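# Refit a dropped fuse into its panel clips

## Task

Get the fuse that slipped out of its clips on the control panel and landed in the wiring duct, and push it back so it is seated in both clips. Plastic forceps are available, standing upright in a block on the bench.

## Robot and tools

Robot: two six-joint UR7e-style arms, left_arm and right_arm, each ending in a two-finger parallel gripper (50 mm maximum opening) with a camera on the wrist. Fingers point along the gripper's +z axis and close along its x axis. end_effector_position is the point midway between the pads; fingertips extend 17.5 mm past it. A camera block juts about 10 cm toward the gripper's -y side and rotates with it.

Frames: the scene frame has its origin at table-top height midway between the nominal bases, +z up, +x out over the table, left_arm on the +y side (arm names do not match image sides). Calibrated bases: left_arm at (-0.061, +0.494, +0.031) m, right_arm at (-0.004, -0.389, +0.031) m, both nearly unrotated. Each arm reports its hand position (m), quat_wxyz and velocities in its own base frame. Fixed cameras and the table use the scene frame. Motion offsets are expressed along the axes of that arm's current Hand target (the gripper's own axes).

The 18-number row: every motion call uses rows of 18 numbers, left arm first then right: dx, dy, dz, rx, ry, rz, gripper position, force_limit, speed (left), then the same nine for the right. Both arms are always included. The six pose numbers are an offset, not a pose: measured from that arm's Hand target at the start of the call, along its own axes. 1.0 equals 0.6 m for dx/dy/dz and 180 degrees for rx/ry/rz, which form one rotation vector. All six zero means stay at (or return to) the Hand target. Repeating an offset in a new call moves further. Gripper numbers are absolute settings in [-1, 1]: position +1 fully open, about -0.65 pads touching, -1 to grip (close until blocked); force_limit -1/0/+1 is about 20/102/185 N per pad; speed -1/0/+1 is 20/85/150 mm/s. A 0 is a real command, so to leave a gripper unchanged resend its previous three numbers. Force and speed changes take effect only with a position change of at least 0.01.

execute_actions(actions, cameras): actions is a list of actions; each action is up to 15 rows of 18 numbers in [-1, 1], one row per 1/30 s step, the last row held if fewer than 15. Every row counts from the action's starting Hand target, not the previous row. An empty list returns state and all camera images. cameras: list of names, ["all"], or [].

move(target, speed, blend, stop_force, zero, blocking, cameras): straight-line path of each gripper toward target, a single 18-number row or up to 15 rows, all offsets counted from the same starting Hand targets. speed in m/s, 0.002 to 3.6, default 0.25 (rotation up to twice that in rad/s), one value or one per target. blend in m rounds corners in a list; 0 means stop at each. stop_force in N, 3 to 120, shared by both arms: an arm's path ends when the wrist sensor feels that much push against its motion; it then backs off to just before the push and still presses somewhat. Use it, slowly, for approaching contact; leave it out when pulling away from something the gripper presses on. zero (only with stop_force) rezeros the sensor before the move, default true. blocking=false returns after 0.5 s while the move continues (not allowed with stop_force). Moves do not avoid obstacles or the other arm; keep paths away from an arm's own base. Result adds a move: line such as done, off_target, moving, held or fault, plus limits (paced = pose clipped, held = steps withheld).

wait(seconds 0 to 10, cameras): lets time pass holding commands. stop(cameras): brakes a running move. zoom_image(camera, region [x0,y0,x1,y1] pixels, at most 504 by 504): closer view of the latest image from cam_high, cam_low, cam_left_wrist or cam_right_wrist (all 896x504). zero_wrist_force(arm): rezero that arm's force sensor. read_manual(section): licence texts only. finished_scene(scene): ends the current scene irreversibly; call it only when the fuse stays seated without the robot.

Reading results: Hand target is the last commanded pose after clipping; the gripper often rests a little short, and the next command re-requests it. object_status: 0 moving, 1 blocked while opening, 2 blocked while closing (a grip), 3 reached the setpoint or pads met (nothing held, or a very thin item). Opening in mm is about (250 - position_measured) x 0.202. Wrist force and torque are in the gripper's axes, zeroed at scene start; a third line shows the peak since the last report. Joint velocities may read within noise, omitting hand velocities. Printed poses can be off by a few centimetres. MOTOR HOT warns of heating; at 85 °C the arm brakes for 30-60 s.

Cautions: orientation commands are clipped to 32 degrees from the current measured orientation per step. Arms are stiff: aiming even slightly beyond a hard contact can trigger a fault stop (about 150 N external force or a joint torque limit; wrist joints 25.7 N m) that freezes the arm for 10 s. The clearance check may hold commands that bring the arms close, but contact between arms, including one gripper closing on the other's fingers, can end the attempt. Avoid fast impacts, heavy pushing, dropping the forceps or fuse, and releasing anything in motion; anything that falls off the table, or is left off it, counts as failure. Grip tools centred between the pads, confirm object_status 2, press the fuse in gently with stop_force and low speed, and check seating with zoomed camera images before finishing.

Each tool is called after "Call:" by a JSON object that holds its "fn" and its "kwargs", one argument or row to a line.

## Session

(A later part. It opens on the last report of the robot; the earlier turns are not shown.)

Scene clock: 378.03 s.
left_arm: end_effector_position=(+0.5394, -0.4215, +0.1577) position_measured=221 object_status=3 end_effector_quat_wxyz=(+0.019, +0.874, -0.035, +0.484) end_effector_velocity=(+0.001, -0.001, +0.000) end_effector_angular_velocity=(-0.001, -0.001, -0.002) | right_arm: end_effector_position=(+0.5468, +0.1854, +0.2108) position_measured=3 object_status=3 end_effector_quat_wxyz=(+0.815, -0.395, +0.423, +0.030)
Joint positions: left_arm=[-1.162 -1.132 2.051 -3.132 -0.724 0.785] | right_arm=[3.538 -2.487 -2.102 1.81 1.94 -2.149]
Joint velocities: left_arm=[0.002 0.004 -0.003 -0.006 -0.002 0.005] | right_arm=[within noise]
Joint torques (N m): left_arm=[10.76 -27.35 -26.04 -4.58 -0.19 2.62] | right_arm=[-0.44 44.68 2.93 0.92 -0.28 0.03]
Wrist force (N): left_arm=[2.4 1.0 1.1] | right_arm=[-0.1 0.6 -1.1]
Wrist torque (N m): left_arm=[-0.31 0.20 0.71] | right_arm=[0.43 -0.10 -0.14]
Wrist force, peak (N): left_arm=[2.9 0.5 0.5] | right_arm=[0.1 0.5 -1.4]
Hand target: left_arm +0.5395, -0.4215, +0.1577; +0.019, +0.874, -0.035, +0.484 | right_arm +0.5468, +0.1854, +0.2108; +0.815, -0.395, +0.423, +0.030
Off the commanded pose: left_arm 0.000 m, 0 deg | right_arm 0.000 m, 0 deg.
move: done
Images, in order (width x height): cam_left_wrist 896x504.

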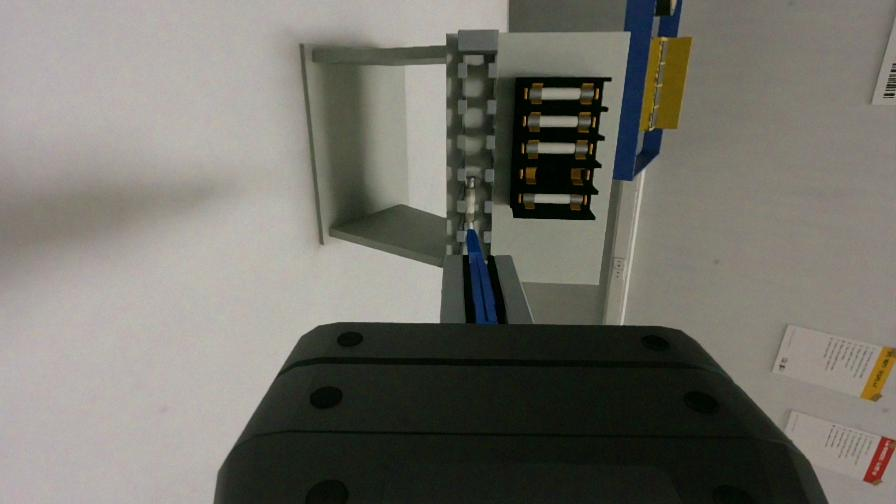

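Call:
{"fn": "move", "kwargs": {
  "target": [
    [0,0.001,0,0,0,0,-0.35,-1,-1,0,0,0,0,0,0,1,1,1],
    [0,0.001,0.084,0,0,0,-0.35,-1,-1,0,0,0,0,0,0,1,1,1]
  ],
  "speed": 0.03,
  "stop_force": 7,
  "cameras": ["cam_left_wrist"]
}}

Call:
{"fn": "zoom_image", "kwargs": {
  "camera": "cam_left_wrist",
  "region": [420, 150, 540, 280]
}}

Scene clock: 401.53 s.
left_arm: end_effector_position=(+0.5794, -0.4252, +0.1326) position_measured=205 object_status=3 end_effector_quat_wxyz=(+0.019, +0.874, -0.035, +0.484) | right_arm: end_effector_position=(+0.5468, +0.1854, +0.2108) position_measured=3 object_status=3 end_effector_quat_wxyz=(+0.815, -0.395, +0.423, +0.030)
Joint positions: left_arm=[-1.095 -1.019 1.967 -3.218 -0.766 0.863] | right_arm=[3.538 -2.487 -2.102 1.81 1.94 -2.149]
Joint torques (N m): left_arm=[-10.39 -29.04 -25.6 -4.13 1.97 2.31] | right_arm=[0.32 44.62 2.97 0.87 -0.14 -0.02]
Wrist force (N): left_arm=[2.2 -0.2 -6.8] | right_arm=[0.3 0.6 -1.0]
Wrist torque (N m): left_arm=[-0.42 0.21 0.82] | right_arm=[0.43 -0.17 -0.14]
Wrist force, peak (N): left_arm=[4.1 -3.1 -73.1] | right_arm=[0.0 0.8 -1.5]
Hand target: left_arm +0.5794, -0.4252, +0.1326; +0.019, +0.874, -0.035, +0.484 (not the last commanded pose) | right_arm +0.5468, +0.1854, +0.2108; +0.815, -0.395, +0.423, +0.030
Off the commanded pose: left_arm 0.003 m, 0 deg | right_arm 0.000 m, 0 deg.
move: contact (left_arm); path passed 1 of 2 targets
Images, in order (width x height): cam_left_wrist 896x504.

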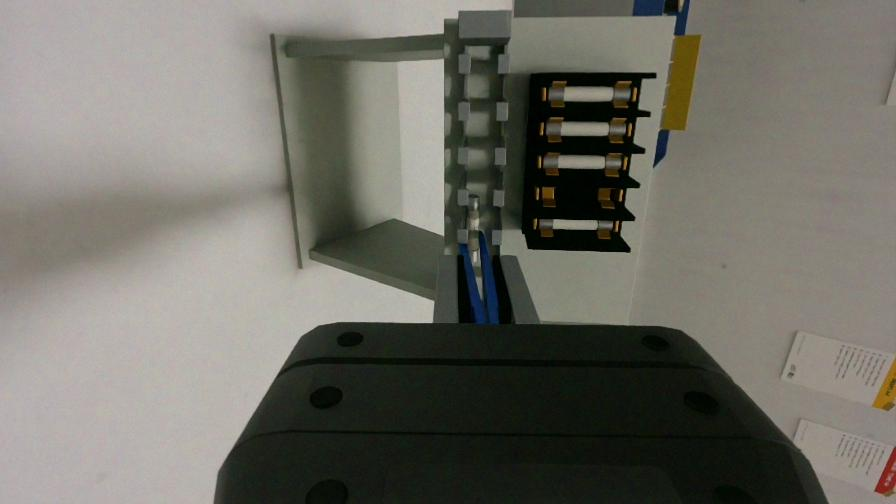

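Scaled by 3.877 from the camera's 896x504 image, which has a finer 1280x720 frame.

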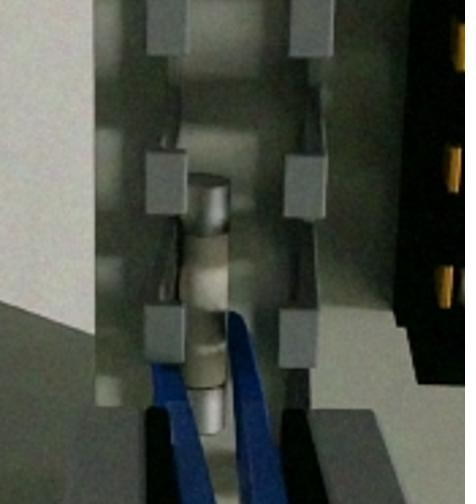

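Call:
{"fn": "execute_actions", "kwargs": {
  "actions": [
    [[0,0,-0.001,0,0,0,-0.46,-1,-1,0,0,0,0,0,0,1,1,1]]
  ],
  "cameras": ["cam_left_wrist"]
}}

Call:
{"fn": "zoom_image", "kwargs": {
  "camera": "cam_left_wrist",
  "region": [420, 150, 540, 280]
}}

Scene clock: 408.10 s.
left_arm: end_effector_position=(+0.5789, -0.4252, +0.1329) position_measured=221 object_status=3 end_effector_quat_wxyz=(+0.019, +0.874, -0.035, +0.484) | right_arm: end_effector_position=(+0.5468, +0.1854, +0.2108) position_measured=3 object_status=3 end_effector_quat_wxyz=(+0.815, -0.395, +0.423, +0.030)
Joint positions: left_arm=[-1.095 -1.02 1.968 -3.217 -0.766 0.862] | right_arm=[3.538 -2.487 -2.102 1.81 1.94 -2.149]
Joint torques (N m): left_arm=[2.91 -53.57 -6.56 -4.23 3.04 -1.96] | right_arm=[-0.47 44.61 2.71 0.89 -0.2 -0.02]
Wrist force (N): left_arm=[2.6 0.9 0.5] | right_arm=[0.0 0.5 -1.0]
Wrist torque (N m): left_arm=[-0.34 0.21 0.82] | right_arm=[0.41 -0.12 -0.15]
Wrist force, peak (N): left_arm=[2.7 0.2 -7.4] | right_arm=[0.3 0.5 -1.5]
Hand target: left_arm +0.5789, -0.4252, +0.1329; +0.019, +0.874, -0.035, +0.484 | right_arm +0.5468, +0.1854, +0.2108; +0.815, -0.395, +0.423, +0.030
Off the commanded pose: left_arm 0.000 m, 0 deg | right_arm 0.000 m, 0 deg.
Step readings (end_effector_position of left_arm | right_arm):
0: (+0.5794, -0.4252, +0.1326) | (+0.5468, +0.1854, +0.2108)
1: (+0.5794, -0.4252, +0.1326) | (+0.5468, +0.1854, +0.2108)
2: (+0.5793, -0.4253, +0.1327) | (+0.5468, +0.1854, +0.2108)
4: (+0.5790, -0.4253, +0.1328) | (+0.5468, +0.1854, +0.2108)
8: (+0.5789, -0.4252, +0.1329) | (+0.5468, +0.1854, +0.2108)
15: (+0.5789, -0.4252, +0.1329) | (+0.5468, +0.1854, +0.2108)
Images, in order (width x height): cam_left_wrist 896x504.

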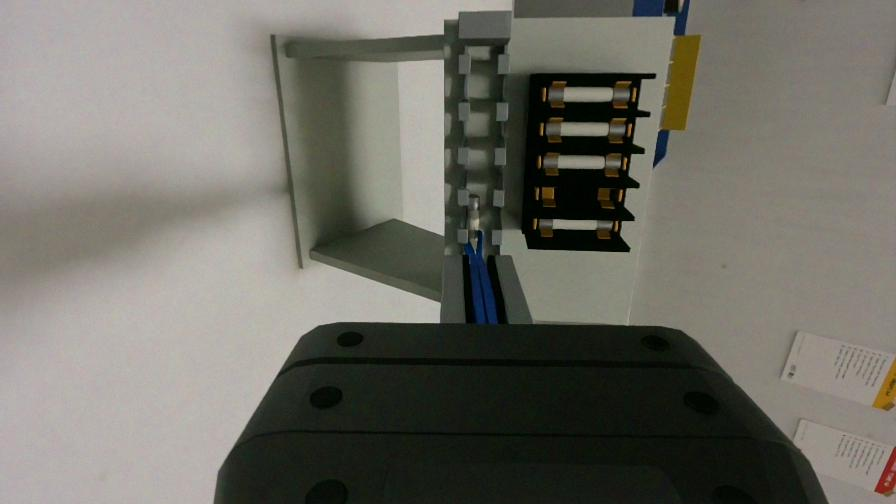

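Scaled by 3.877 from the camera's 896x504 image, which has a finer 1280x720 frame.

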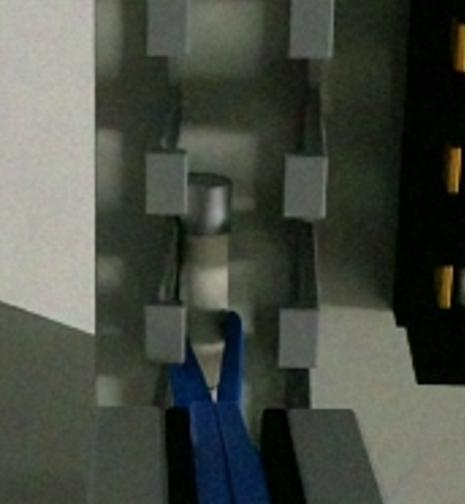

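Call:
{"fn": "execute_actions", "kwargs": {
  "actions": [
    [[0,0,0,0,0,0,-0.415,-1,-1,0,0,0,0,0,0,1,1,1]]
  ],
  "cameras": ["cam_left_wrist"]
}}

Call:
{"fn": "zoom_image", "kwargs": {
  "camera": "cam_left_wrist",
  "region": [440, 190, 520, 280]
}}

Call:
{"fn": "move", "kwargs": {
  "target": [0,0,-0.01,0,0,0,-0.415,-1,-1,0,0,0,0,0,0,1,1,1],
  "speed": 0.03,
  "cameras": ["cam_left_wrist"]
}}

Call:
{"fn": "zoom_image", "kwargs": {
  "camera": "cam_left_wrist",
  "region": [420, 150, 540, 280]
}}

Scene clock: 414.30 s.
left_arm: end_effector_position=(+0.5789, -0.4252, +0.1329) position_measured=214 object_status=3 end_effector_quat_wxyz=(+0.019, +0.874, -0.035, +0.484) | right_arm: end_effector_position=(+0.5468, +0.1854, +0.2108) position_measured=3 object_status=3 end_effector_quat_wxyz=(+0.815, -0.395, +0.423, +0.030)
Joint positions: left_arm=[-1.095 -1.02 1.968 -3.217 -0.766 0.862] | right_arm=[3.538 -2.487 -2.102 1.81 1.94 -2.149]
Joint torques (N m): left_arm=[9.33 -53.09 -7.48 -4.29 3 -1.93] | right_arm=[-0.93 44.51 3.11 0.91 -0.22 -0.02]
Wrist force (N): left_arm=[2.4 0.3 0.8] | right_arm=[-0.1 0.6 -1.2]
Wrist torque (N m): left_arm=[-0.44 0.22 0.82] | right_arm=[0.43 -0.09 -0.15]
Wrist force, peak (N): left_arm=[2.8 0.8 0.9] | right_arm=[0.1 0.6 -1.5]
Hand target: left_arm +0.5789, -0.4252, +0.1329; +0.019, +0.874, -0.035, +0.484 | right_arm +0.5468, +0.1854, +0.2108; +0.815, -0.395, +0.423, +0.030
Off the commanded pose: left_arm 0.000 m, 0 deg | right_arm 0.000 m, 0 deg.
Step readings (end_effector_position of left_arm | right_arm):
0: (+0.5789, -0.4252, +0.1329) | (+0.5468, +0.1854, +0.2108)
1: (+0.5789, -0.4252, +0.1329) | (+0.5468, +0.1854, +0.2108)
2: (+0.5789, -0.4252, +0.1329) | (+0.5468, +0.1854, +0.2108)
4: (+0.5789, -0.4252, +0.1329) | (+0.5468, +0.1854, +0.2108)
8: (+0.5789, -0.4252, +0.1329) | (+0.5468, +0.1854, +0.2108)
15: (+0.5789, -0.4252, +0.1329) | (+0.5468, +0.1854, +0.2108)
Images, in order (width x height): cam_left_wrist 896x504.

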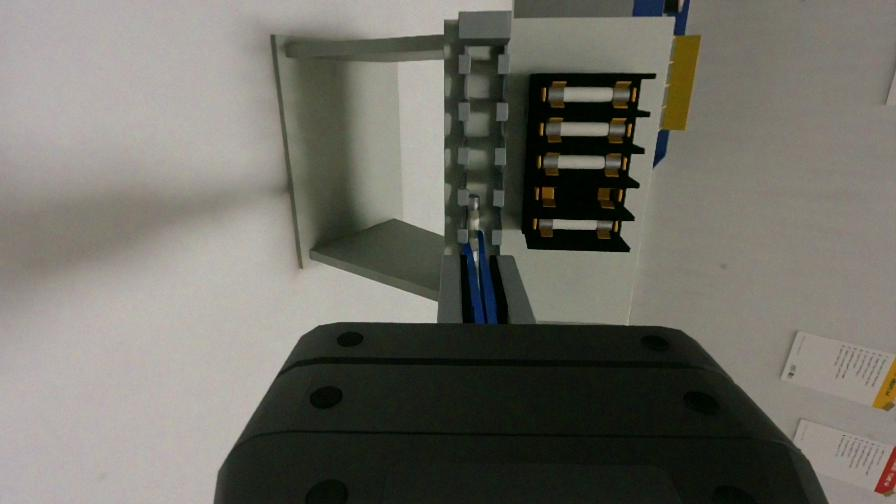

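Scaled by 5.600 from the camera's 896x504 image, which has a finer 1280x720 frame.

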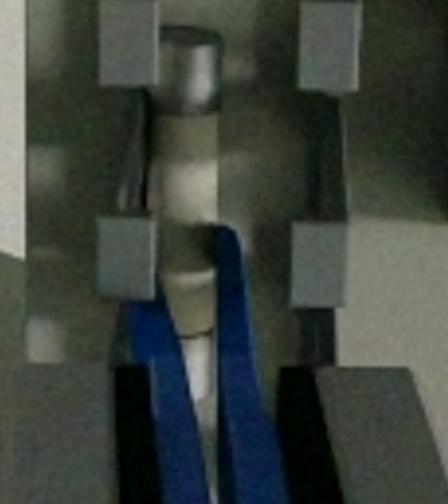

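Scene clock: 415.00 s.
left_arm: end_effector_position=(+0.5737, -0.4248, +0.1361) position_measured=214 object_status=3 end_effector_quat_wxyz=(+0.019, +0.874, -0.035, +0.484) | right_arm: end_effector_position=(+0.5468, +0.1854, +0.2108) position_measured=3 object_status=3 end_effector_quat_wxyz=(+0.815, -0.395, +0.423, +0.030)
Joint positions: left_arm=[-1.104 -1.035 1.979 -3.208 -0.76 0.853] | right_arm=[3.538 -2.487 -2.102 1.81 1.94 -2.149]
Joint torques (N m): left_arm=[0.9 -34.44 -22.62 -4.29 1.85 0.02] | right_arm=[-0.15 45.55 3.42 0.92 -0.26 -0.07]
Wrist force (N): left_arm=[2.2 0.6 0.6] | right_arm=[0.0 0.8 -1.1]
Wrist torque (N m): left_arm=[-0.37 0.23 0.82] | right_arm=[0.46 -0.12 -0.15]
Wrist force, peak (N): left_arm=[2.6 0.7 0.8] | right_arm=[0.0 0.5 -1.4]
Hand target: left_arm +0.5738, -0.4248, +0.1361; +0.019, +0.874, -0.035, +0.484 | right_arm +0.5468, +0.1854, +0.2108; +0.815, -0.395, +0.423, +0.030
Off the commanded pose: left_arm 0.000 m, 0 deg | right_arm 0.000 m, 0 deg.
move: done
Images, in order (width x height): cam_left_wrist 896x504.

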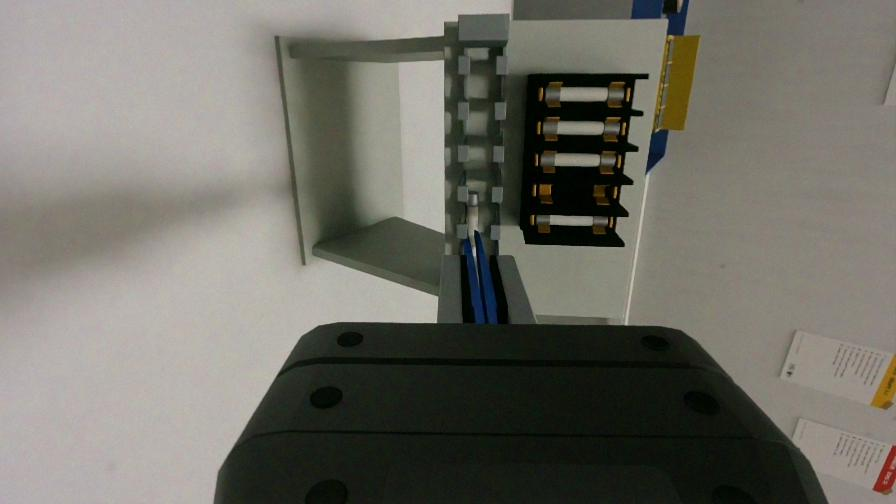

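Scaled by 3.877 from the camera's 896x504 image, which has a finer 1280x720 frame.

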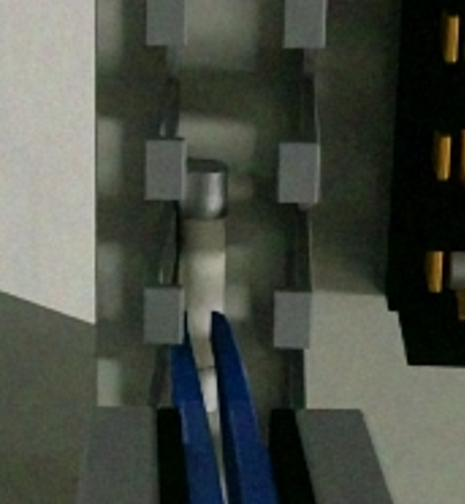

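Call:
{"fn": "move", "kwargs": {
  "target": [
    [0,0,-0.006,0,0,0,-0.35,-1,-1,0,0,0,0,0,0,1,1,1],
    [0.0005,0,0.0112,0,0,0,-0.35,-1,-1,0,0,0,0,0,0,1,1,1]
  ],
  "speed": 0.03,
  "cameras": []
}}

Call:
{"fn": "execute_actions", "kwargs": {
  "actions": [
    [[0,0,0,0,0,0,-0.5,-1,-1,0,0,0,0,0,0,1,1,1]]
  ],
  "cameras": ["cam_left_wrist"]
}}

Call:
{"fn": "zoom_image", "kwargs": {
  "camera": "cam_left_wrist",
  "region": [440, 190, 520, 280]
}}

Call:
{"fn": "move", "kwargs": {
  "target": [0,0,-0.01,0,0,0,-0.5,-1,-1,0,0,0,0,0,0,1,1,1],
  "speed": 0.01,
  "cameras": ["cam_left_wrist"]
}}

Call:
{"fn": "zoom_image", "kwargs": {
  "camera": "cam_left_wrist",
  "region": [440, 190, 520, 280]
}}

Scene clock: 428.13 s.
left_arm: end_effector_position=(+0.5798, -0.4253, +0.1328) position_measured=205 object_status=3 end_effector_quat_wxyz=(+0.019, +0.874, -0.035, +0.484) end_effector_velocity=(-0.001, +0.001, +0.000) end_effector_angular_velocity=(+0.002, +0.001, +0.003) | right_arm: end_effector_position=(+0.5468, +0.1854, +0.2108) position_measured=3 object_status=3 end_effector_quat_wxyz=(+0.815, -0.395, +0.423, +0.030)
Joint positions: left_arm=[-1.094 -1.019 1.966 -3.218 -0.767 0.864] | right_arm=[3.538 -2.487 -2.102 1.81 1.94 -2.149]
Joint velocities: left_arm=[-0.001 -0.003 0.003 0.006 0.003 -0.004] | right_arm=[within noise]
Joint torques (N m): left_arm=[-4.57 -44.2 -3.99 -0.47 2.64 -2] | right_arm=[-0.58 44.56 3.59 0.83 -0.14 0.08]
Wrist force (N): left_arm=[2.4 0.0 -25.2] | right_arm=[0.2 0.6 -0.9]
Wrist torque (N m): left_arm=[-0.33 0.17 0.61] | right_arm=[0.43 -0.14 -0.14]
Wrist force, peak (N): left_arm=[2.8 -1.1 -31.7] | right_arm=[0.1 0.7 -1.6]
Hand target: left_arm +0.5797, -0.4252, +0.1328; +0.019, +0.874, -0.035, +0.484 | right_arm +0.5468, +0.1854, +0.2108; +0.815, -0.395, +0.423, +0.030
Off the commanded pose: left_arm 0.000 m, 0 deg | right_arm 0.000 m, 0 deg.
move: done
No camera images: "cameras" was empty.

Scene clock: 428.83 s.
left_arm: end_effector_position=(+0.5797, -0.4252, +0.1328) position_measured=221 object_status=2 end_effector_quat_wxyz=(+0.019, +0.874, -0.035, +0.484) | right_arm: end_effector_position=(+0.5468, +0.1854, +0.2108) position_measured=3 object_status=3 end_effector_quat_wxyz=(+0.815, -0.395, +0.423, +0.030)
Joint positions: left_arm=[-1.094 -1.019 1.966 -3.218 -0.767 0.864] | right_arm=[3.538 -2.487 -2.102 1.81 1.94 -2.149]
Joint torques (N m): left_arm=[-7.39 -46.62 -5.8 -0.66 2.53 -1.97] | right_arm=[-0.01 44.6 3.54 0.87 -0.26 -0.03]
Wrist force (N): left_arm=[3.6 0.1 -18.4] | right_arm=[0.1 0.4 -1.0]
Wrist torque (N m): left_arm=[-0.35 0.20 0.64] | right_arm=[0.40 -0.13 -0.14]
Wrist force, peak (N): left_arm=[2.6 0.5 -23.6] | right_arm=[0.4 0.7 -1.2]
Hand target: left_arm +0.5797, -0.4252, +0.1328; +0.019, +0.874, -0.035, +0.484 | right_arm +0.5468, +0.1854, +0.2108; +0.815, -0.395, +0.423, +0.030
Off the commanded pose: left_arm 0.000 m, 0 deg | right_arm 0.000 m, 0 deg.
Step readings (end_effector_position of left_arm | right_arm):
0: (+0.5798, -0.4253, +0.1328) | (+0.5468, +0.1854, +0.2108)
1: (+0.5798, -0.4253, +0.1328) | (+0.5468, +0.1854, +0.2108)
2: (+0.5798, -0.4252, +0.1328) | (+0.5468, +0.1854, +0.2108)
4: (+0.5798, -0.4252, +0.1328) | (+0.5468, +0.1854, +0.2108)
8: (+0.5797, -0.4252, +0.1328) | (+0.5468, +0.1854, +0.2108)
15: (+0.5797, -0.4252, +0.1328) | (+0.5468, +0.1854, +0.2108)
Images, in order (width x height): cam_left_wrist 896x504.

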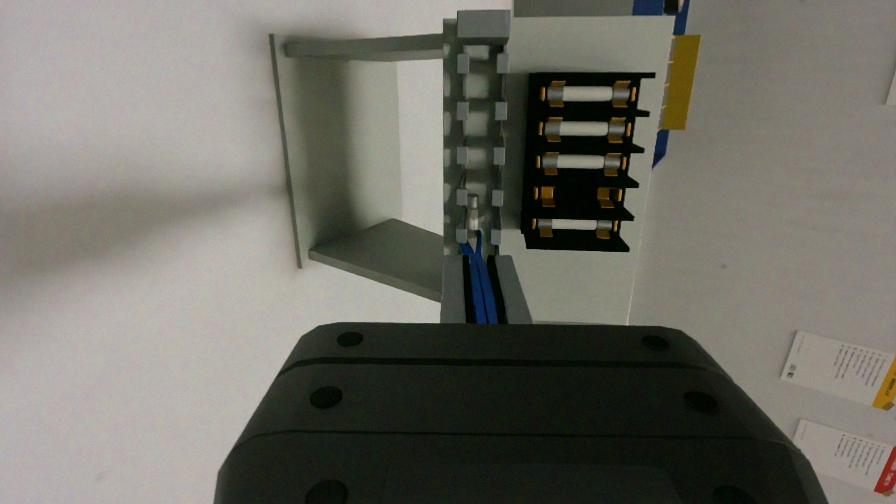

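Scaled by 5.600 from the camera's 896x504 image, which has a finer 1280x720 frame.

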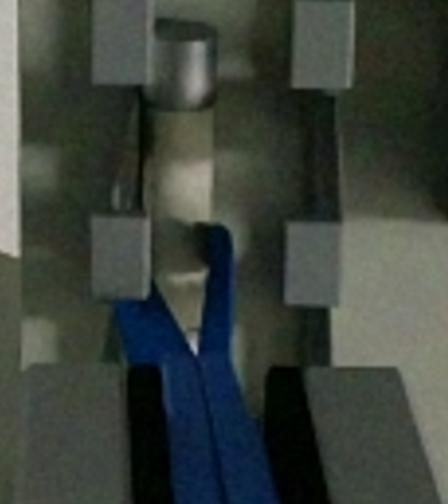

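Scene clock: 429.67 s.
left_arm: end_effector_position=(+0.5745, -0.4248, +0.1360) position_measured=221 object_status=2 end_effector_quat_wxyz=(+0.019, +0.874, -0.035, +0.484) | right_arm: end_effector_position=(+0.5468, +0.1854, +0.2108) position_measured=3 object_status=3 end_effector_quat_wxyz=(+0.815, -0.395, +0.423, +0.030)
Joint positions: left_arm=[-1.102 -1.033 1.978 -3.208 -0.761 0.854] | right_arm=[3.538 -2.487 -2.102 1.81 1.94 -2.149]
Joint torques (N m): left_arm=[-1.42 -35.1 -18.37 -3.72 2.08 -0.43] | right_arm=[-0.44 44.66 3.09 0.77 -0.06 0.02]
Wrist force (N): left_arm=[2.3 0.6 0.5] | right_arm=[0.2 0.8 -0.9]
Wrist torque (N m): left_arm=[-0.39 0.22 0.83] | right_arm=[0.47 -0.14 -0.14]
Wrist force, peak (N): left_arm=[3.6 0.2 -17.8] | right_arm=[0.4 0.8 -1.1]
Hand target: left_arm +0.5746, -0.4248, +0.1360; +0.019, +0.874, -0.035, +0.484 | right_arm +0.5468, +0.1854, +0.2108; +0.815, -0.395, +0.423, +0.030
Off the commanded pose: left_arm 0.000 m, 0 deg | right_arm 0.000 m, 0 deg.
move: done
Images, in order (width x height): cam_left_wrist 896x504.

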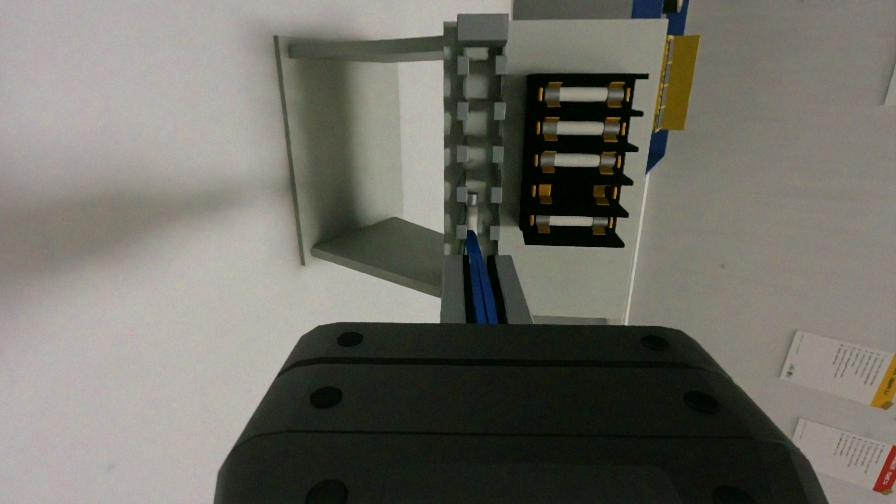

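Scaled by 5.600 from the camera's 896x504 image, which has a finer 1280x720 frame.

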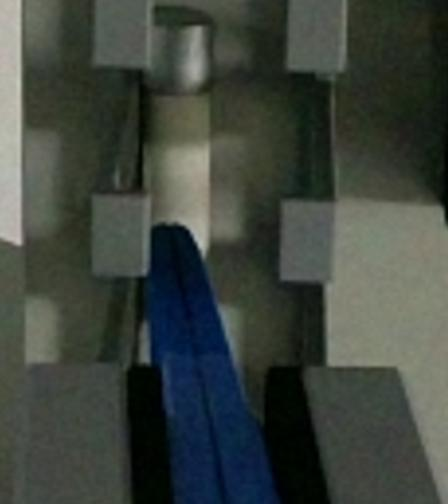

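Call:
{"fn": "move", "kwargs": {
  "target": [
    [0,0,-0.006,0,0,0,-0.35,-1,-1,0,0,0,0,0,0,1,1,1],
    [0,0,0.008,0,0,0,-0.35,-1,-1,0,0,0,0,0,0,1,1,1],
    [0.0067,0,0.008,0,0,0,-0.35,-1,-1,0,0,0,0,0,0,1,1,1]
  ],
  "speed": 0.03,
  "cameras": ["cam_left_wrist"]
}}

Call:
{"fn": "zoom_image", "kwargs": {
  "camera": "cam_left_wrist",
  "region": [440, 190, 520, 280]
}}

Call:
{"fn": "move", "kwargs": {
  "target": [0,0,0.008,0,0,0,-0.35,-1,-1,0,0,0,0,0,0,1,1,1],
  "speed": 0.015,
  "stop_force": 6,
  "cameras": ["cam_left_wrist"]
}}

Call:
{"fn": "zoom_image", "kwargs": {
  "camera": "cam_left_wrist",
  "region": [440, 190, 520, 280]
}}

Scene clock: 451.27 s.
left_arm: end_effector_position=(+0.5809, -0.4253, +0.1370) position_measured=205 object_status=3 end_effector_quat_wxyz=(+0.019, +0.874, -0.035, +0.484) end_effector_velocity=(-0.001, +0.000, +0.000) end_effector_angular_velocity=(-0.004, -0.001, +0.000) | right_arm: end_effector_position=(+0.5468, +0.1854, +0.2108) position_measured=3 object_status=3 end_effector_quat_wxyz=(+0.815, -0.395, +0.423, +0.030)
Joint positions: left_arm=[-1.092 -1.026 1.962 -3.208 -0.768 0.866] | right_arm=[3.538 -2.487 -2.102 1.81 1.94 -2.149]
Joint velocities: left_arm=[-0.001 0.001 0.002 -0.006 0 -0.001] | right_arm=[within noise]
Joint torques (N m): left_arm=[-10.72 -34.34 -6.73 -4.33 2.04 -1.71] | right_arm=[0.07 44.51 3.34 0.9 -0.08 -0.05]
Wrist force (N): left_arm=[2.0 0.4 0.7] | right_arm=[0.1 0.8 -0.9]
Wrist torque (N m): left_arm=[-0.42 0.25 0.61] | right_arm=[0.47 -0.12 -0.15]
Wrist force, peak (N): left_arm=[3.0 0.5 0.8] | right_arm=[-0.1 0.8 -1.5]
Hand target: left_arm +0.5808, -0.4253, +0.1368; +0.019, +0.874, -0.035, +0.484 | right_arm +0.5468, +0.1854, +0.2108; +0.815, -0.395, +0.423, +0.030
Off the commanded pose: left_arm 0.000 m, 0 deg | right_arm 0.000 m, 0 deg.
move: done
Images, in order (width x height): cam_left_wrist 896x504.

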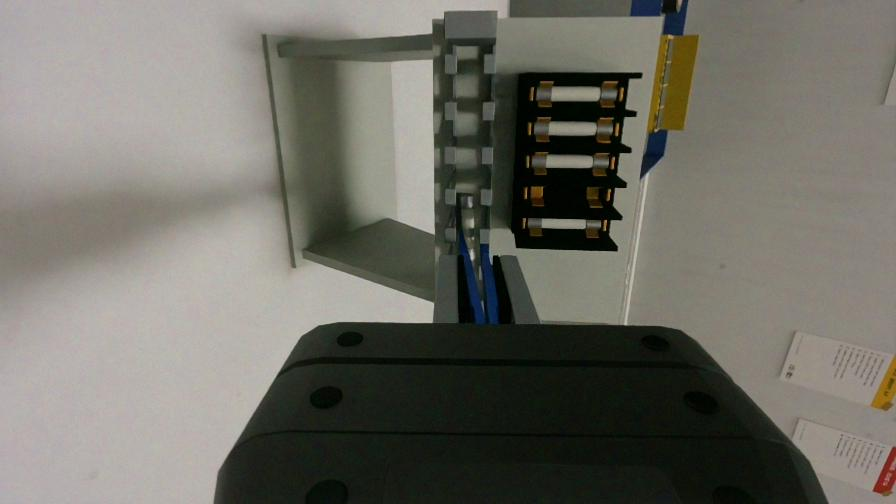

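Scaled by 5.600 from the camera's 896x504 image, which has a finer 1280x720 frame.

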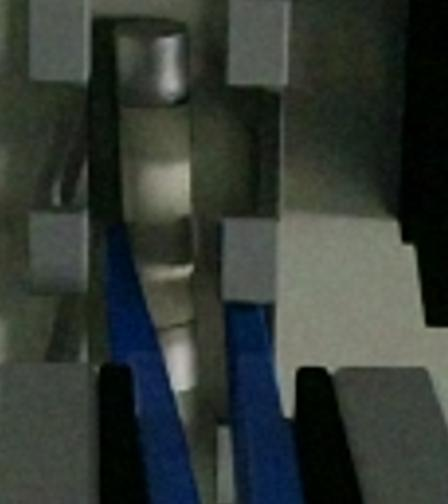

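Scene clock: 452.73 s.
left_arm: end_effector_position=(+0.5840, -0.4256, +0.1348) position_measured=205 object_status=3 end_effector_quat_wxyz=(+0.019, +0.874, -0.035, +0.484) | right_arm: end_effector_position=(+0.5468, +0.1854, +0.2108) position_measured=3 object_status=3 end_effector_quat_wxyz=(+0.815, -0.395, +0.423, +0.030)
Joint positions: left_arm=[-1.087 -1.017 1.955 -3.214 -0.771 0.871] | right_arm=[3.538 -2.487 -2.102 1.81 1.94 -2.149]
Joint torques (N m): left_arm=[-11.5 -52.4 -6.61 -2.26 2.93 -1.94] | right_arm=[-1.16 45.14 3.04 0.93 -0.18 0.01]
Wrist force (N): left_arm=[1.9 0.4 -4.0] | right_arm=[0.1 0.7 -0.9]
Wrist torque (N m): left_arm=[-0.43 0.24 0.65] | right_arm=[0.45 -0.13 -0.14]
Wrist force, peak (N): left_arm=[1.9 -0.9 -18.9] | right_arm=[0.0 0.8 -1.3]
Hand target: left_arm +0.5840, -0.4256, +0.1348; +0.019, +0.874, -0.035, +0.484 (not the last commanded pose) | right_arm +0.5468, +0.1854, +0.2108; +0.815, -0.395, +0.423, +0.030
Off the commanded pose: left_arm 0.001 m, 0 deg | right_arm 0.000 m, 0 deg.
move: contact (left_arm)
Images, in order (width x height): cam_left_wrist 896x504.

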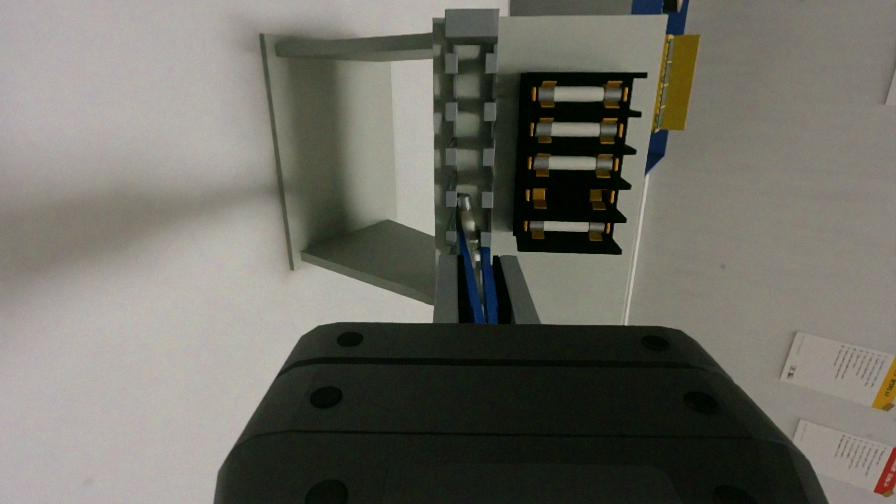

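Scaled by 5.600 from the camera's 896x504 image, which has a finer 1280x720 frame.

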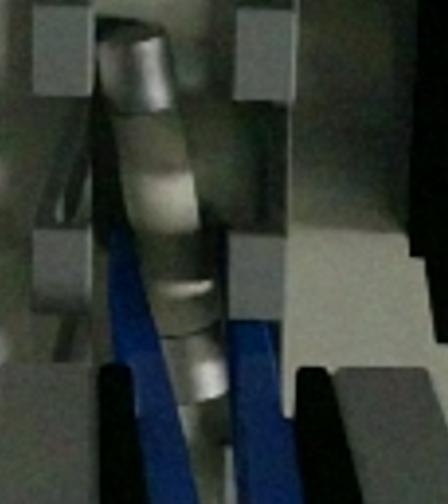

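Call:
{"fn": "execute_actions", "kwargs": {
  "actions": [
    [[0,0,-0.001,0,0,0,-0.47,-1,-1,0,0,0,0,0,0,1,1,1]]
  ],
  "cameras": ["cam_left_wrist"]
}}

Call:
{"fn": "zoom_image", "kwargs": {
  "camera": "cam_left_wrist",
  "region": [440, 190, 520, 280]
}}

Call:
{"fn": "move", "kwargs": {
  "target": [0,0,-0.025,0,0,0,-0.47,-1,-1,0,0,0,0,0,0,1,1,1],
  "speed": 0.02,
  "cameras": ["cam_left_wrist"]
}}

Call:
{"fn": "zoom_image", "kwargs": {
  "camera": "cam_left_wrist",
  "region": [420, 180, 540, 280]
}}

Scene clock: 458.17 s.
left_arm: end_effector_position=(+0.5835, -0.4256, +0.1351) position_measured=221 object_status=3 end_effector_quat_wxyz=(+0.019, +0.874, -0.035, +0.484) | right_arm: end_effector_position=(+0.5468, +0.1854, +0.2108) position_measured=3 object_status=3 end_effector_quat_wxyz=(+0.815, -0.395, +0.423, +0.030)
Joint positions: left_arm=[-1.088 -1.018 1.956 -3.214 -0.771 0.87] | right_arm=[3.538 -2.487 -2.102 1.81 1.94 -2.149]
Joint torques (N m): left_arm=[4.95 -32.16 -25.52 -4.42 0.27 2.45] | right_arm=[-0.05 45.4 2.91 0.85 -0.26 -0.09]
Wrist force (N): left_arm=[2.5 0.5 0.6] | right_arm=[0.4 0.6 -1.1]
Wrist torque (N m): left_arm=[-0.40 0.18 0.82] | right_arm=[0.43 -0.17 -0.14]
Wrist force, peak (N): left_arm=[2.2 0.5 -4.8] | right_arm=[0.2 0.8 -1.3]
Hand target: left_arm +0.5835, -0.4256, +0.1351; +0.019, +0.874, -0.035, +0.484 | right_arm +0.5468, +0.1854, +0.2108; +0.815, -0.395, +0.423, +0.030
Off the commanded pose: left_arm 0.000 m, 0 deg | right_arm 0.000 m, 0 deg.
Step readings (end_effector_position of left_arm | right_arm):
0: (+0.5840, -0.4256, +0.1348) | (+0.5468, +0.1854, +0.2108)
1: (+0.5840, -0.4256, +0.1348) | (+0.5468, +0.1854, +0.2108)
2: (+0.5839, -0.4256, +0.1349) | (+0.5468, +0.1854, +0.2108)
4: (+0.5835, -0.4256, +0.1351) | (+0.5468, +0.1854, +0.2108)
8: (+0.5835, -0.4256, +0.1351) | (+0.5468, +0.1854, +0.2108)
15: (+0.5835, -0.4256, +0.1351) | (+0.5468, +0.1854, +0.2108)
Images, in order (width x height): cam_left_wrist 896x504.

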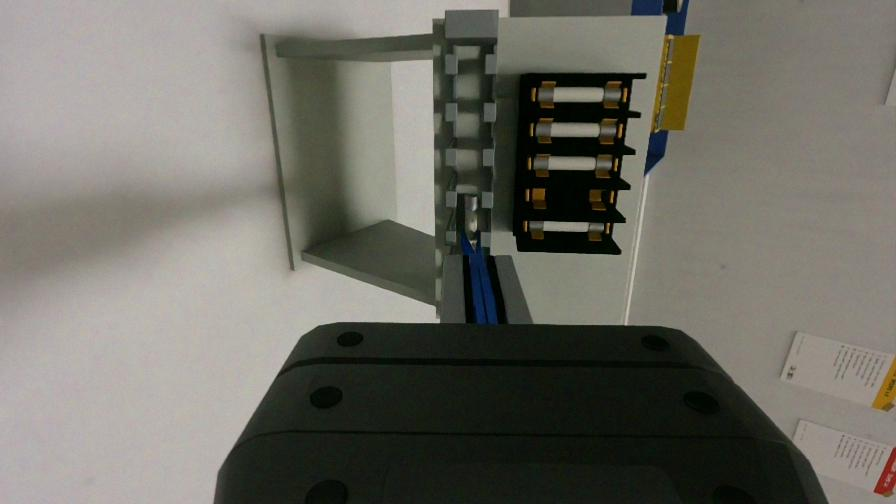

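Scaled by 5.600 from the camera's 896x504 image, which has a finer 1280x720 frame.

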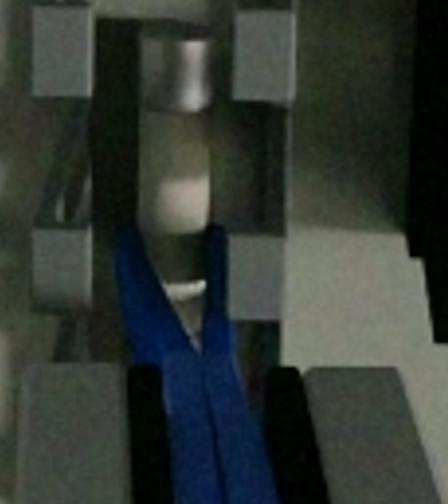

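Scene clock: 459.17 s.
left_arm: end_effector_position=(+0.5707, -0.4246, +0.1431) position_measured=221 object_status=3 end_effector_quat_wxyz=(+0.019, +0.874, -0.035, +0.484) | right_arm: end_effector_position=(+0.5468, +0.1854, +0.2108) position_measured=3 object_status=3 end_effector_quat_wxyz=(+0.815, -0.395, +0.423, +0.030)
Joint positions: left_arm=[-1.109 -1.053 1.984 -3.19 -0.757 0.847] | right_arm=[3.538 -2.487 -2.102 1.81 1.94 -2.149]
Joint torques (N m): left_arm=[9.33 -31.47 -26.4 -4.88 0.36 2.2] | right_arm=[-0.82 44.6 2.91 0.8 -0.16 0.13]
Wrist force (N): left_arm=[1.9 0.5 0.6] | right_arm=[-0.2 0.7 -1.1]
Wrist torque (N m): left_arm=[-0.41 0.27 0.83] | right_arm=[0.45 -0.09 -0.14]
Wrist force, peak (N): left_arm=[2.5 0.2 1.2] | right_arm=[0.1 0.8 -1.2]
Hand target: left_arm +0.5709, -0.4246, +0.1431; +0.019, +0.874, -0.035, +0.484 | right_arm +0.5468, +0.1854, +0.2108; +0.815, -0.395, +0.423, +0.030
Off the commanded pose: left_arm 0.000 m, 0 deg | right_arm 0.000 m, 0 deg.
move: done
Images, in order (width x height): cam_left_wrist 896x504.

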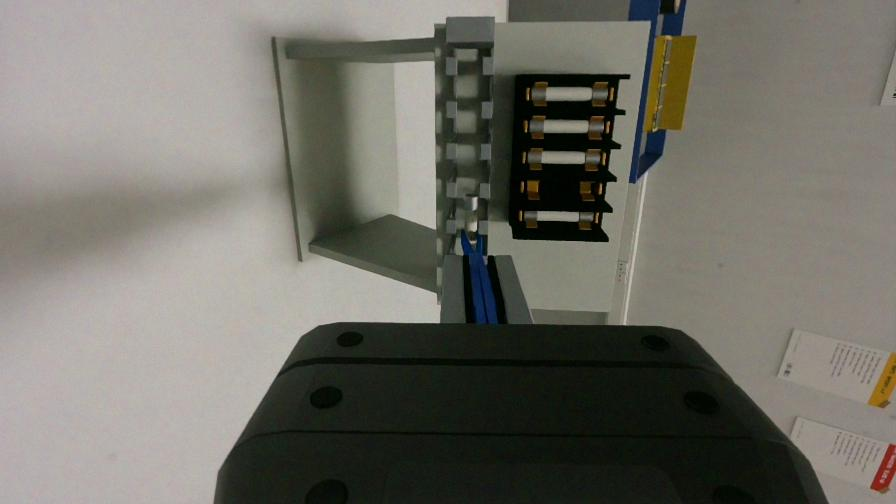

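Scaled by 4.200 from the camera's 896x504 image, which has a finer 1280x720 frame.

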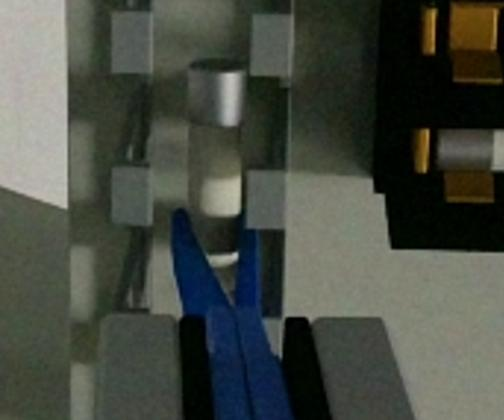

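Call:
{"fn": "move", "kwargs": {
  "target": [0,0,-0.07,0,0,0,-0.47,-1,-1,0,0,0,0,0,0,1,1,1],
  "speed": 0.05,
  "cameras": ["cam_left_wrist"]
}}

Call:
{"fn": "zoom_image", "kwargs": {
  "camera": "cam_left_wrist",
  "region": [400, 130, 640, 290]
}}

Scene clock: 462.47 s.
left_arm: end_effector_position=(+0.5353, -0.4218, +0.1654) position_measured=221 object_status=3 end_effector_quat_wxyz=(+0.019, +0.874, -0.035, +0.484) end_effector_velocity=(+0.001, -0.001, +0.000) end_effector_angular_velocity=(-0.002, +0.000, -0.003) | right_arm: end_effector_position=(+0.5468, +0.1854, +0.2108) position_measured=3 object_status=3 end_effector_quat_wxyz=(+0.815, -0.395, +0.423, +0.030)
Joint positions: left_arm=[-1.17 -1.154 2.055 -3.107 -0.72 0.776] | right_arm=[3.538 -2.487 -2.102 1.81 1.94 -2.149]
Joint velocities: left_arm=[0.002 0.003 -0.005 -0.003 -0.004 0.005] | right_arm=[within noise]
Joint torques (N m): left_arm=[13.45 -28.08 -26.38 -4.84 -0.42 2.37] | right_arm=[-0.03 45.21 2.84 0.76 -0.2 0.22]
Wrist force (N): left_arm=[2.4 0.6 0.9] | right_arm=[0.5 0.4 -1.0]
Wrist torque (N m): left_arm=[-0.39 0.19 0.71] | right_arm=[0.40 -0.18 -0.15]
Wrist force, peak (N): left_arm=[2.7 -0.1 1.7] | right_arm=[0.2 0.6 -1.3]
Hand target: left_arm +0.5354, -0.4218, +0.1653; +0.019, +0.874, -0.035, +0.484 | right_arm +0.5468, +0.1854, +0.2108; +0.815, -0.395, +0.423, +0.030
Off the commanded pose: left_arm 0.000 m, 0 deg | right_arm 0.000 m, 0 deg.
move: done
Images, in order (width x height): cam_left_wrist 896x504.

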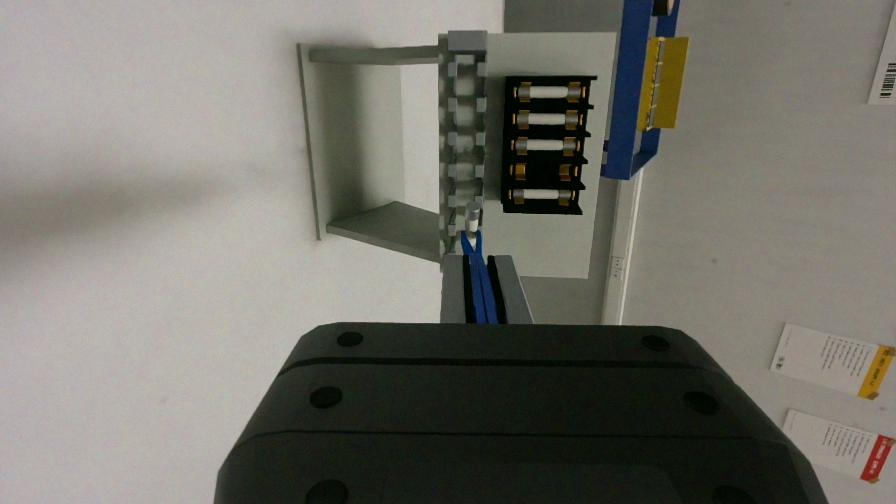

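Scaled by 2.100 from the camera's 896x504 image, which has a finer 1280x720 frame.

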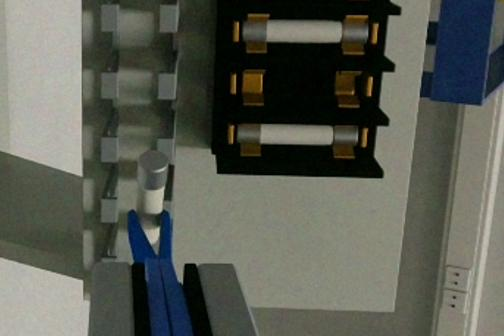

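Call:
{"fn": "move", "kwargs": {
  "target": [
    [0,0,-0.035,0,0,0,-0.47,-1,-1,0,0,0,0,0,0,1,1,1],
    [0.07,-0.0133,-0.035,0,0,0.5,-0.47,-1,-1,0,0,0,0,0,0,1,1,1]
  ],
  "speed": 0.25,
  "cameras": ["cam_left_wrist"]
}}

Call:
{"fn": "zoom_image", "kwargs": {
  "camera": "cam_left_wrist",
  "region": [380, 100, 560, 280]
}}

Scene clock: 480.53 s.
left_arm: end_effector_position=(+0.5405, -0.4142, +0.2122) position_measured=221 object_status=3 end_effector_quat_wxyz=(-0.329, +0.594, -0.642, +0.356) end_effector_velocity=(+0.000, +0.002, -0.001) end_effector_angular_velocity=(+0.007, +0.000, -0.001) | right_arm: end_effector_position=(+0.5468, +0.1854, +0.2108) position_measured=3 object_status=3 end_effector_quat_wxyz=(+0.815, -0.395, +0.423, +0.030)
Joint positions: left_arm=[-1.154 -1.247 2.028 -3.001 -0.729 2.365] | right_arm=[3.538 -2.487 -2.102 1.81 1.94 -2.149]
Joint velocities: left_arm=[0.001 0 0.003 -0.001 0.001 0.005] | right_arm=[within noise]
Joint torques (N m): left_arm=[-3.74 -28.38 -9.12 -2.51 2.15 2.42] | right_arm=[-1.33 45.04 3.69 0.87 -0.31 0.08]
Wrist force (N): left_arm=[0.1 -1.9 1.1] | right_arm=[0.0 0.2 -1.1]
Wrist torque (N m): left_arm=[0.09 -0.31 -0.03] | right_arm=[0.37 -0.11 -0.15]
Wrist force, peak (N): left_arm=[2.9 1.1 1.2] | right_arm=[0.2 0.5 -1.5]
Hand target: left_arm +0.5405, -0.4142, +0.2121; -0.329, +0.594, -0.643, +0.356 | right_arm +0.5468, +0.1854, +0.2108; +0.815, -0.395, +0.423, +0.030
Off the commanded pose: left_arm 0.000 m, 0 deg | right_arm 0.000 m, 0 deg.
move: done
Images, in order (width x height): cam_left_wrist 896x504.

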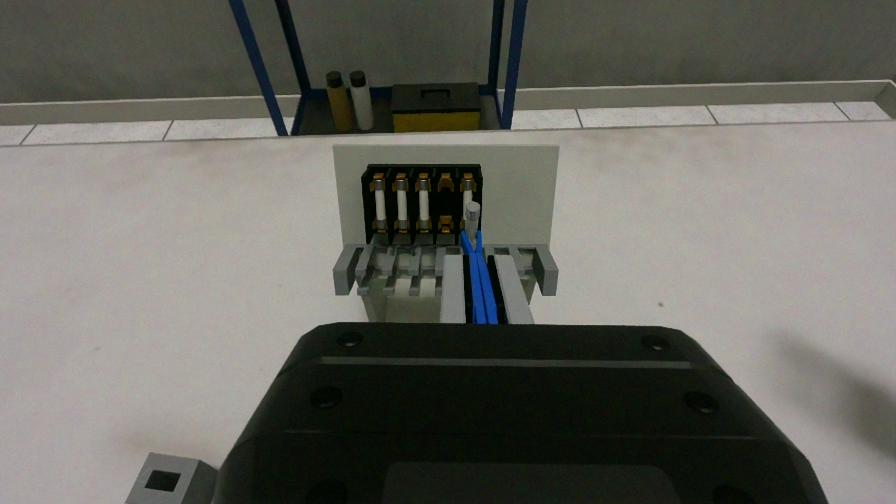

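Scaled by 2.800 from the camera's 896x504 image, which has a finer 1280x720 frame.

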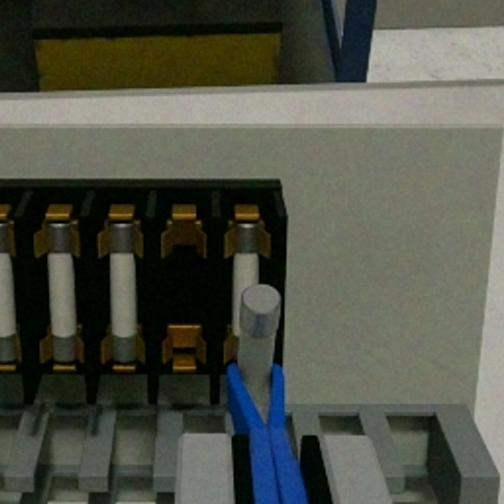

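Call:
{"fn": "move", "kwargs": {
  "target": [-0.0212,-0.055,0.005,-0.128,0,0,-0.47,-1,-1,0,0,0,0,0,0,1,1,1],
  "speed": 0.15,
  "cameras": ["cam_left_wrist"]
}}

Call:
{"fn": "zoom_image", "kwargs": {
  "camera": "cam_left_wrist",
  "region": [400, 130, 540, 270]
}}

Scene clock: 491.47 s.
left_arm: end_effector_position=(+0.5615, -0.4030, +0.2383) position_measured=221 object_status=3 end_effector_quat_wxyz=(-0.204, +0.647, -0.701, +0.220) | right_arm: end_effector_position=(+0.5468, +0.1854, +0.2108) position_measured=3 object_status=3 end_effector_quat_wxyz=(+0.815, -0.395, +0.423, +0.030)
Joint positions: left_arm=[-0.994 -1.321 1.748 -2.4 -1.099 2.324] | right_arm=[3.538 -2.487 -2.102 1.81 1.94 -2.149]
Joint torques (N m): left_arm=[-9.9 -45.79 -29.61 -2.37 -0.77 -1.99] | right_arm=[-0.35 44.86 3.88 0.94 -0.13 -0.01]
Wrist force (N): left_arm=[-0.3 -1.2 0.3] | right_arm=[0.1 0.4 -0.8]
Wrist torque (N m): left_arm=[0.08 -0.13 -0.15] | right_arm=[0.41 -0.13 -0.15]
Wrist force, peak (N): left_arm=[0.0 -2.2 1.2] | right_arm=[-0.1 0.8 -1.4]
Hand target: left_arm +0.5615, -0.4031, +0.2385; -0.204, +0.647, -0.701, +0.220 | right_arm +0.5468, +0.1854, +0.2108; +0.815, -0.395, +0.423, +0.030
Off the commanded pose: left_arm 0.000 m, 0 deg | right_arm 0.000 m, 0 deg.
move: done
Images, in order (width x height): cam_left_wrist 896x504.

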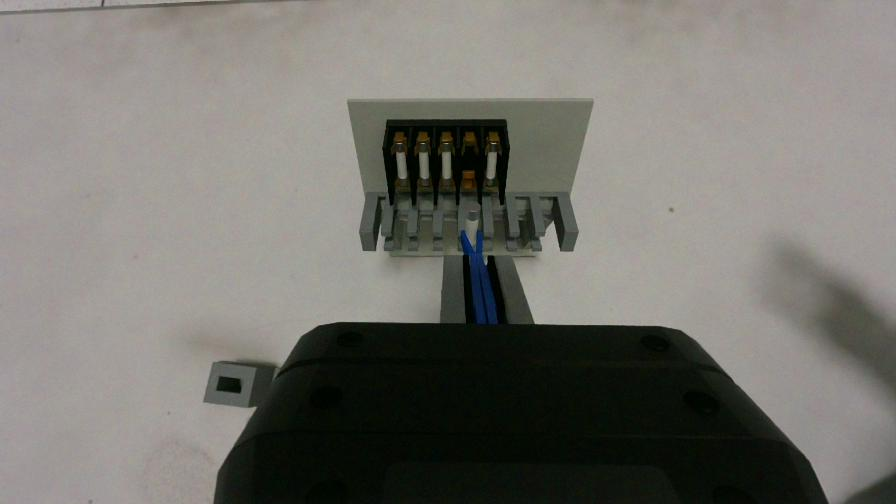

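Scaled by 3.600 from the camera's 896x504 image, which has a finer 1280x720 frame.

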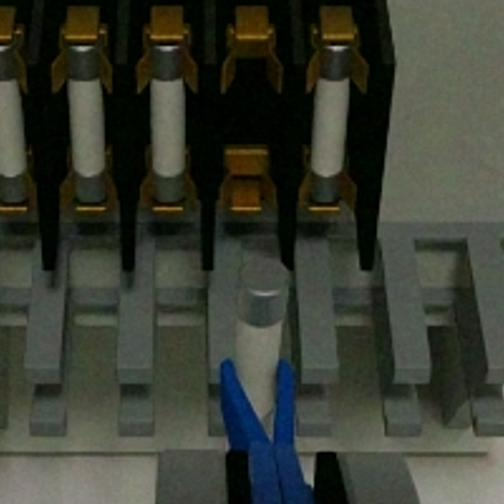

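Call:
{"fn": "move", "kwargs": {
  "target": [0.0025,-0.0137,0.0575,0,0,0,-0.47,-1,-1,0,0,0,0,0,0,1,1,1],
  "speed": 0.08,
  "stop_force": 4,
  "cameras": ["cam_left_wrist"]
}}

Call:
{"fn": "zoom_image", "kwargs": {
  "camera": "cam_left_wrist",
  "region": [400, 130, 540, 270]
}}

Scene clock: 516.17 s.
left_arm: end_effector_position=(+0.5877, -0.4067, +0.2149) position_measured=221 object_status=3 end_effector_quat_wxyz=(-0.204, +0.647, -0.701, +0.220) | right_arm: end_effector_position=(+0.5468, +0.1854, +0.2108) position_measured=3 object_status=3 end_effector_quat_wxyz=(+0.815, -0.395, +0.423, +0.030)
Joint positions: left_arm=[-0.959 -1.246 1.718 -2.461 -1.114 2.36] | right_arm=[3.538 -2.487 -2.102 1.81 1.94 -2.149]
Joint torques (N m): left_arm=[-13.34 -35.59 -13.89 -5 2.71 -2.09] | right_arm=[-0.31 44.26 3.4 0.95 -0.18 -0.02]
Wrist force (N): left_arm=[0.0 -1.2 -0.1] | right_arm=[0.1 0.4 -1.2]
Wrist torque (N m): left_arm=[0.04 -0.19 -0.06] | right_arm=[0.40 -0.13 -0.15]
Wrist force, peak (N): left_arm=[-1.1 -1.3 -1.1] | right_arm=[-0.1 0.7 -1.5]
Hand target: left_arm +0.5877, -0.4067, +0.2149; -0.204, +0.647, -0.701, +0.220 | right_arm +0.5468, +0.1854, +0.2108; +0.815, -0.395, +0.423, +0.030
Off the commanded pose: left_arm 0.000 m, 0 deg | right_arm 0.000 m, 0 deg.
move: done
Images, in order (width x height): cam_left_wrist 896x504.

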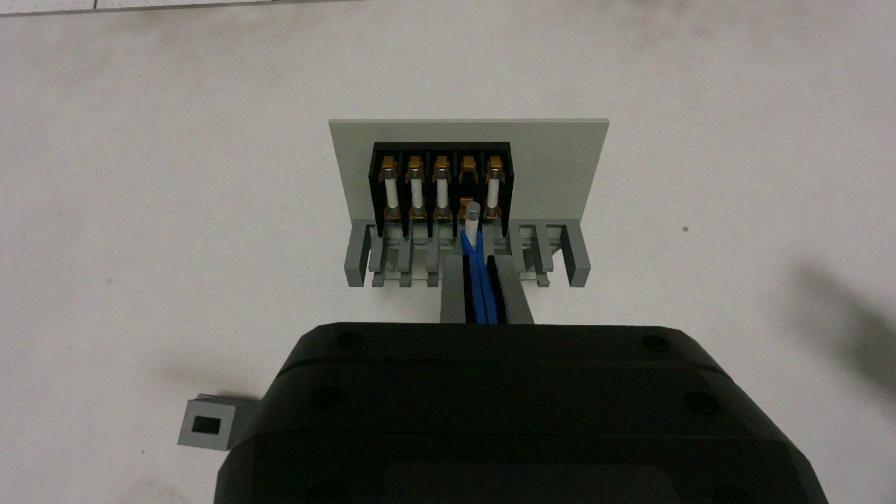

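Scaled by 3.600 from the camera's 896x504 image, which has a finer 1280x720 frame.

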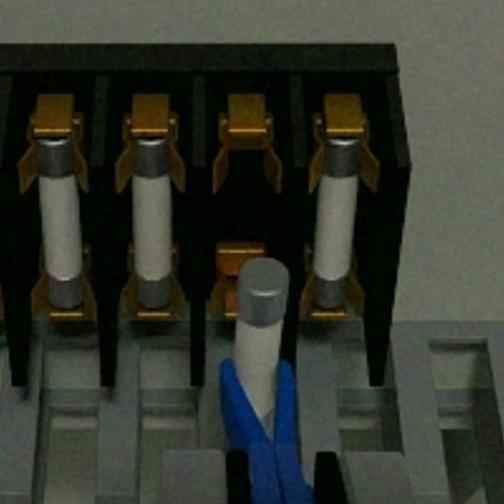

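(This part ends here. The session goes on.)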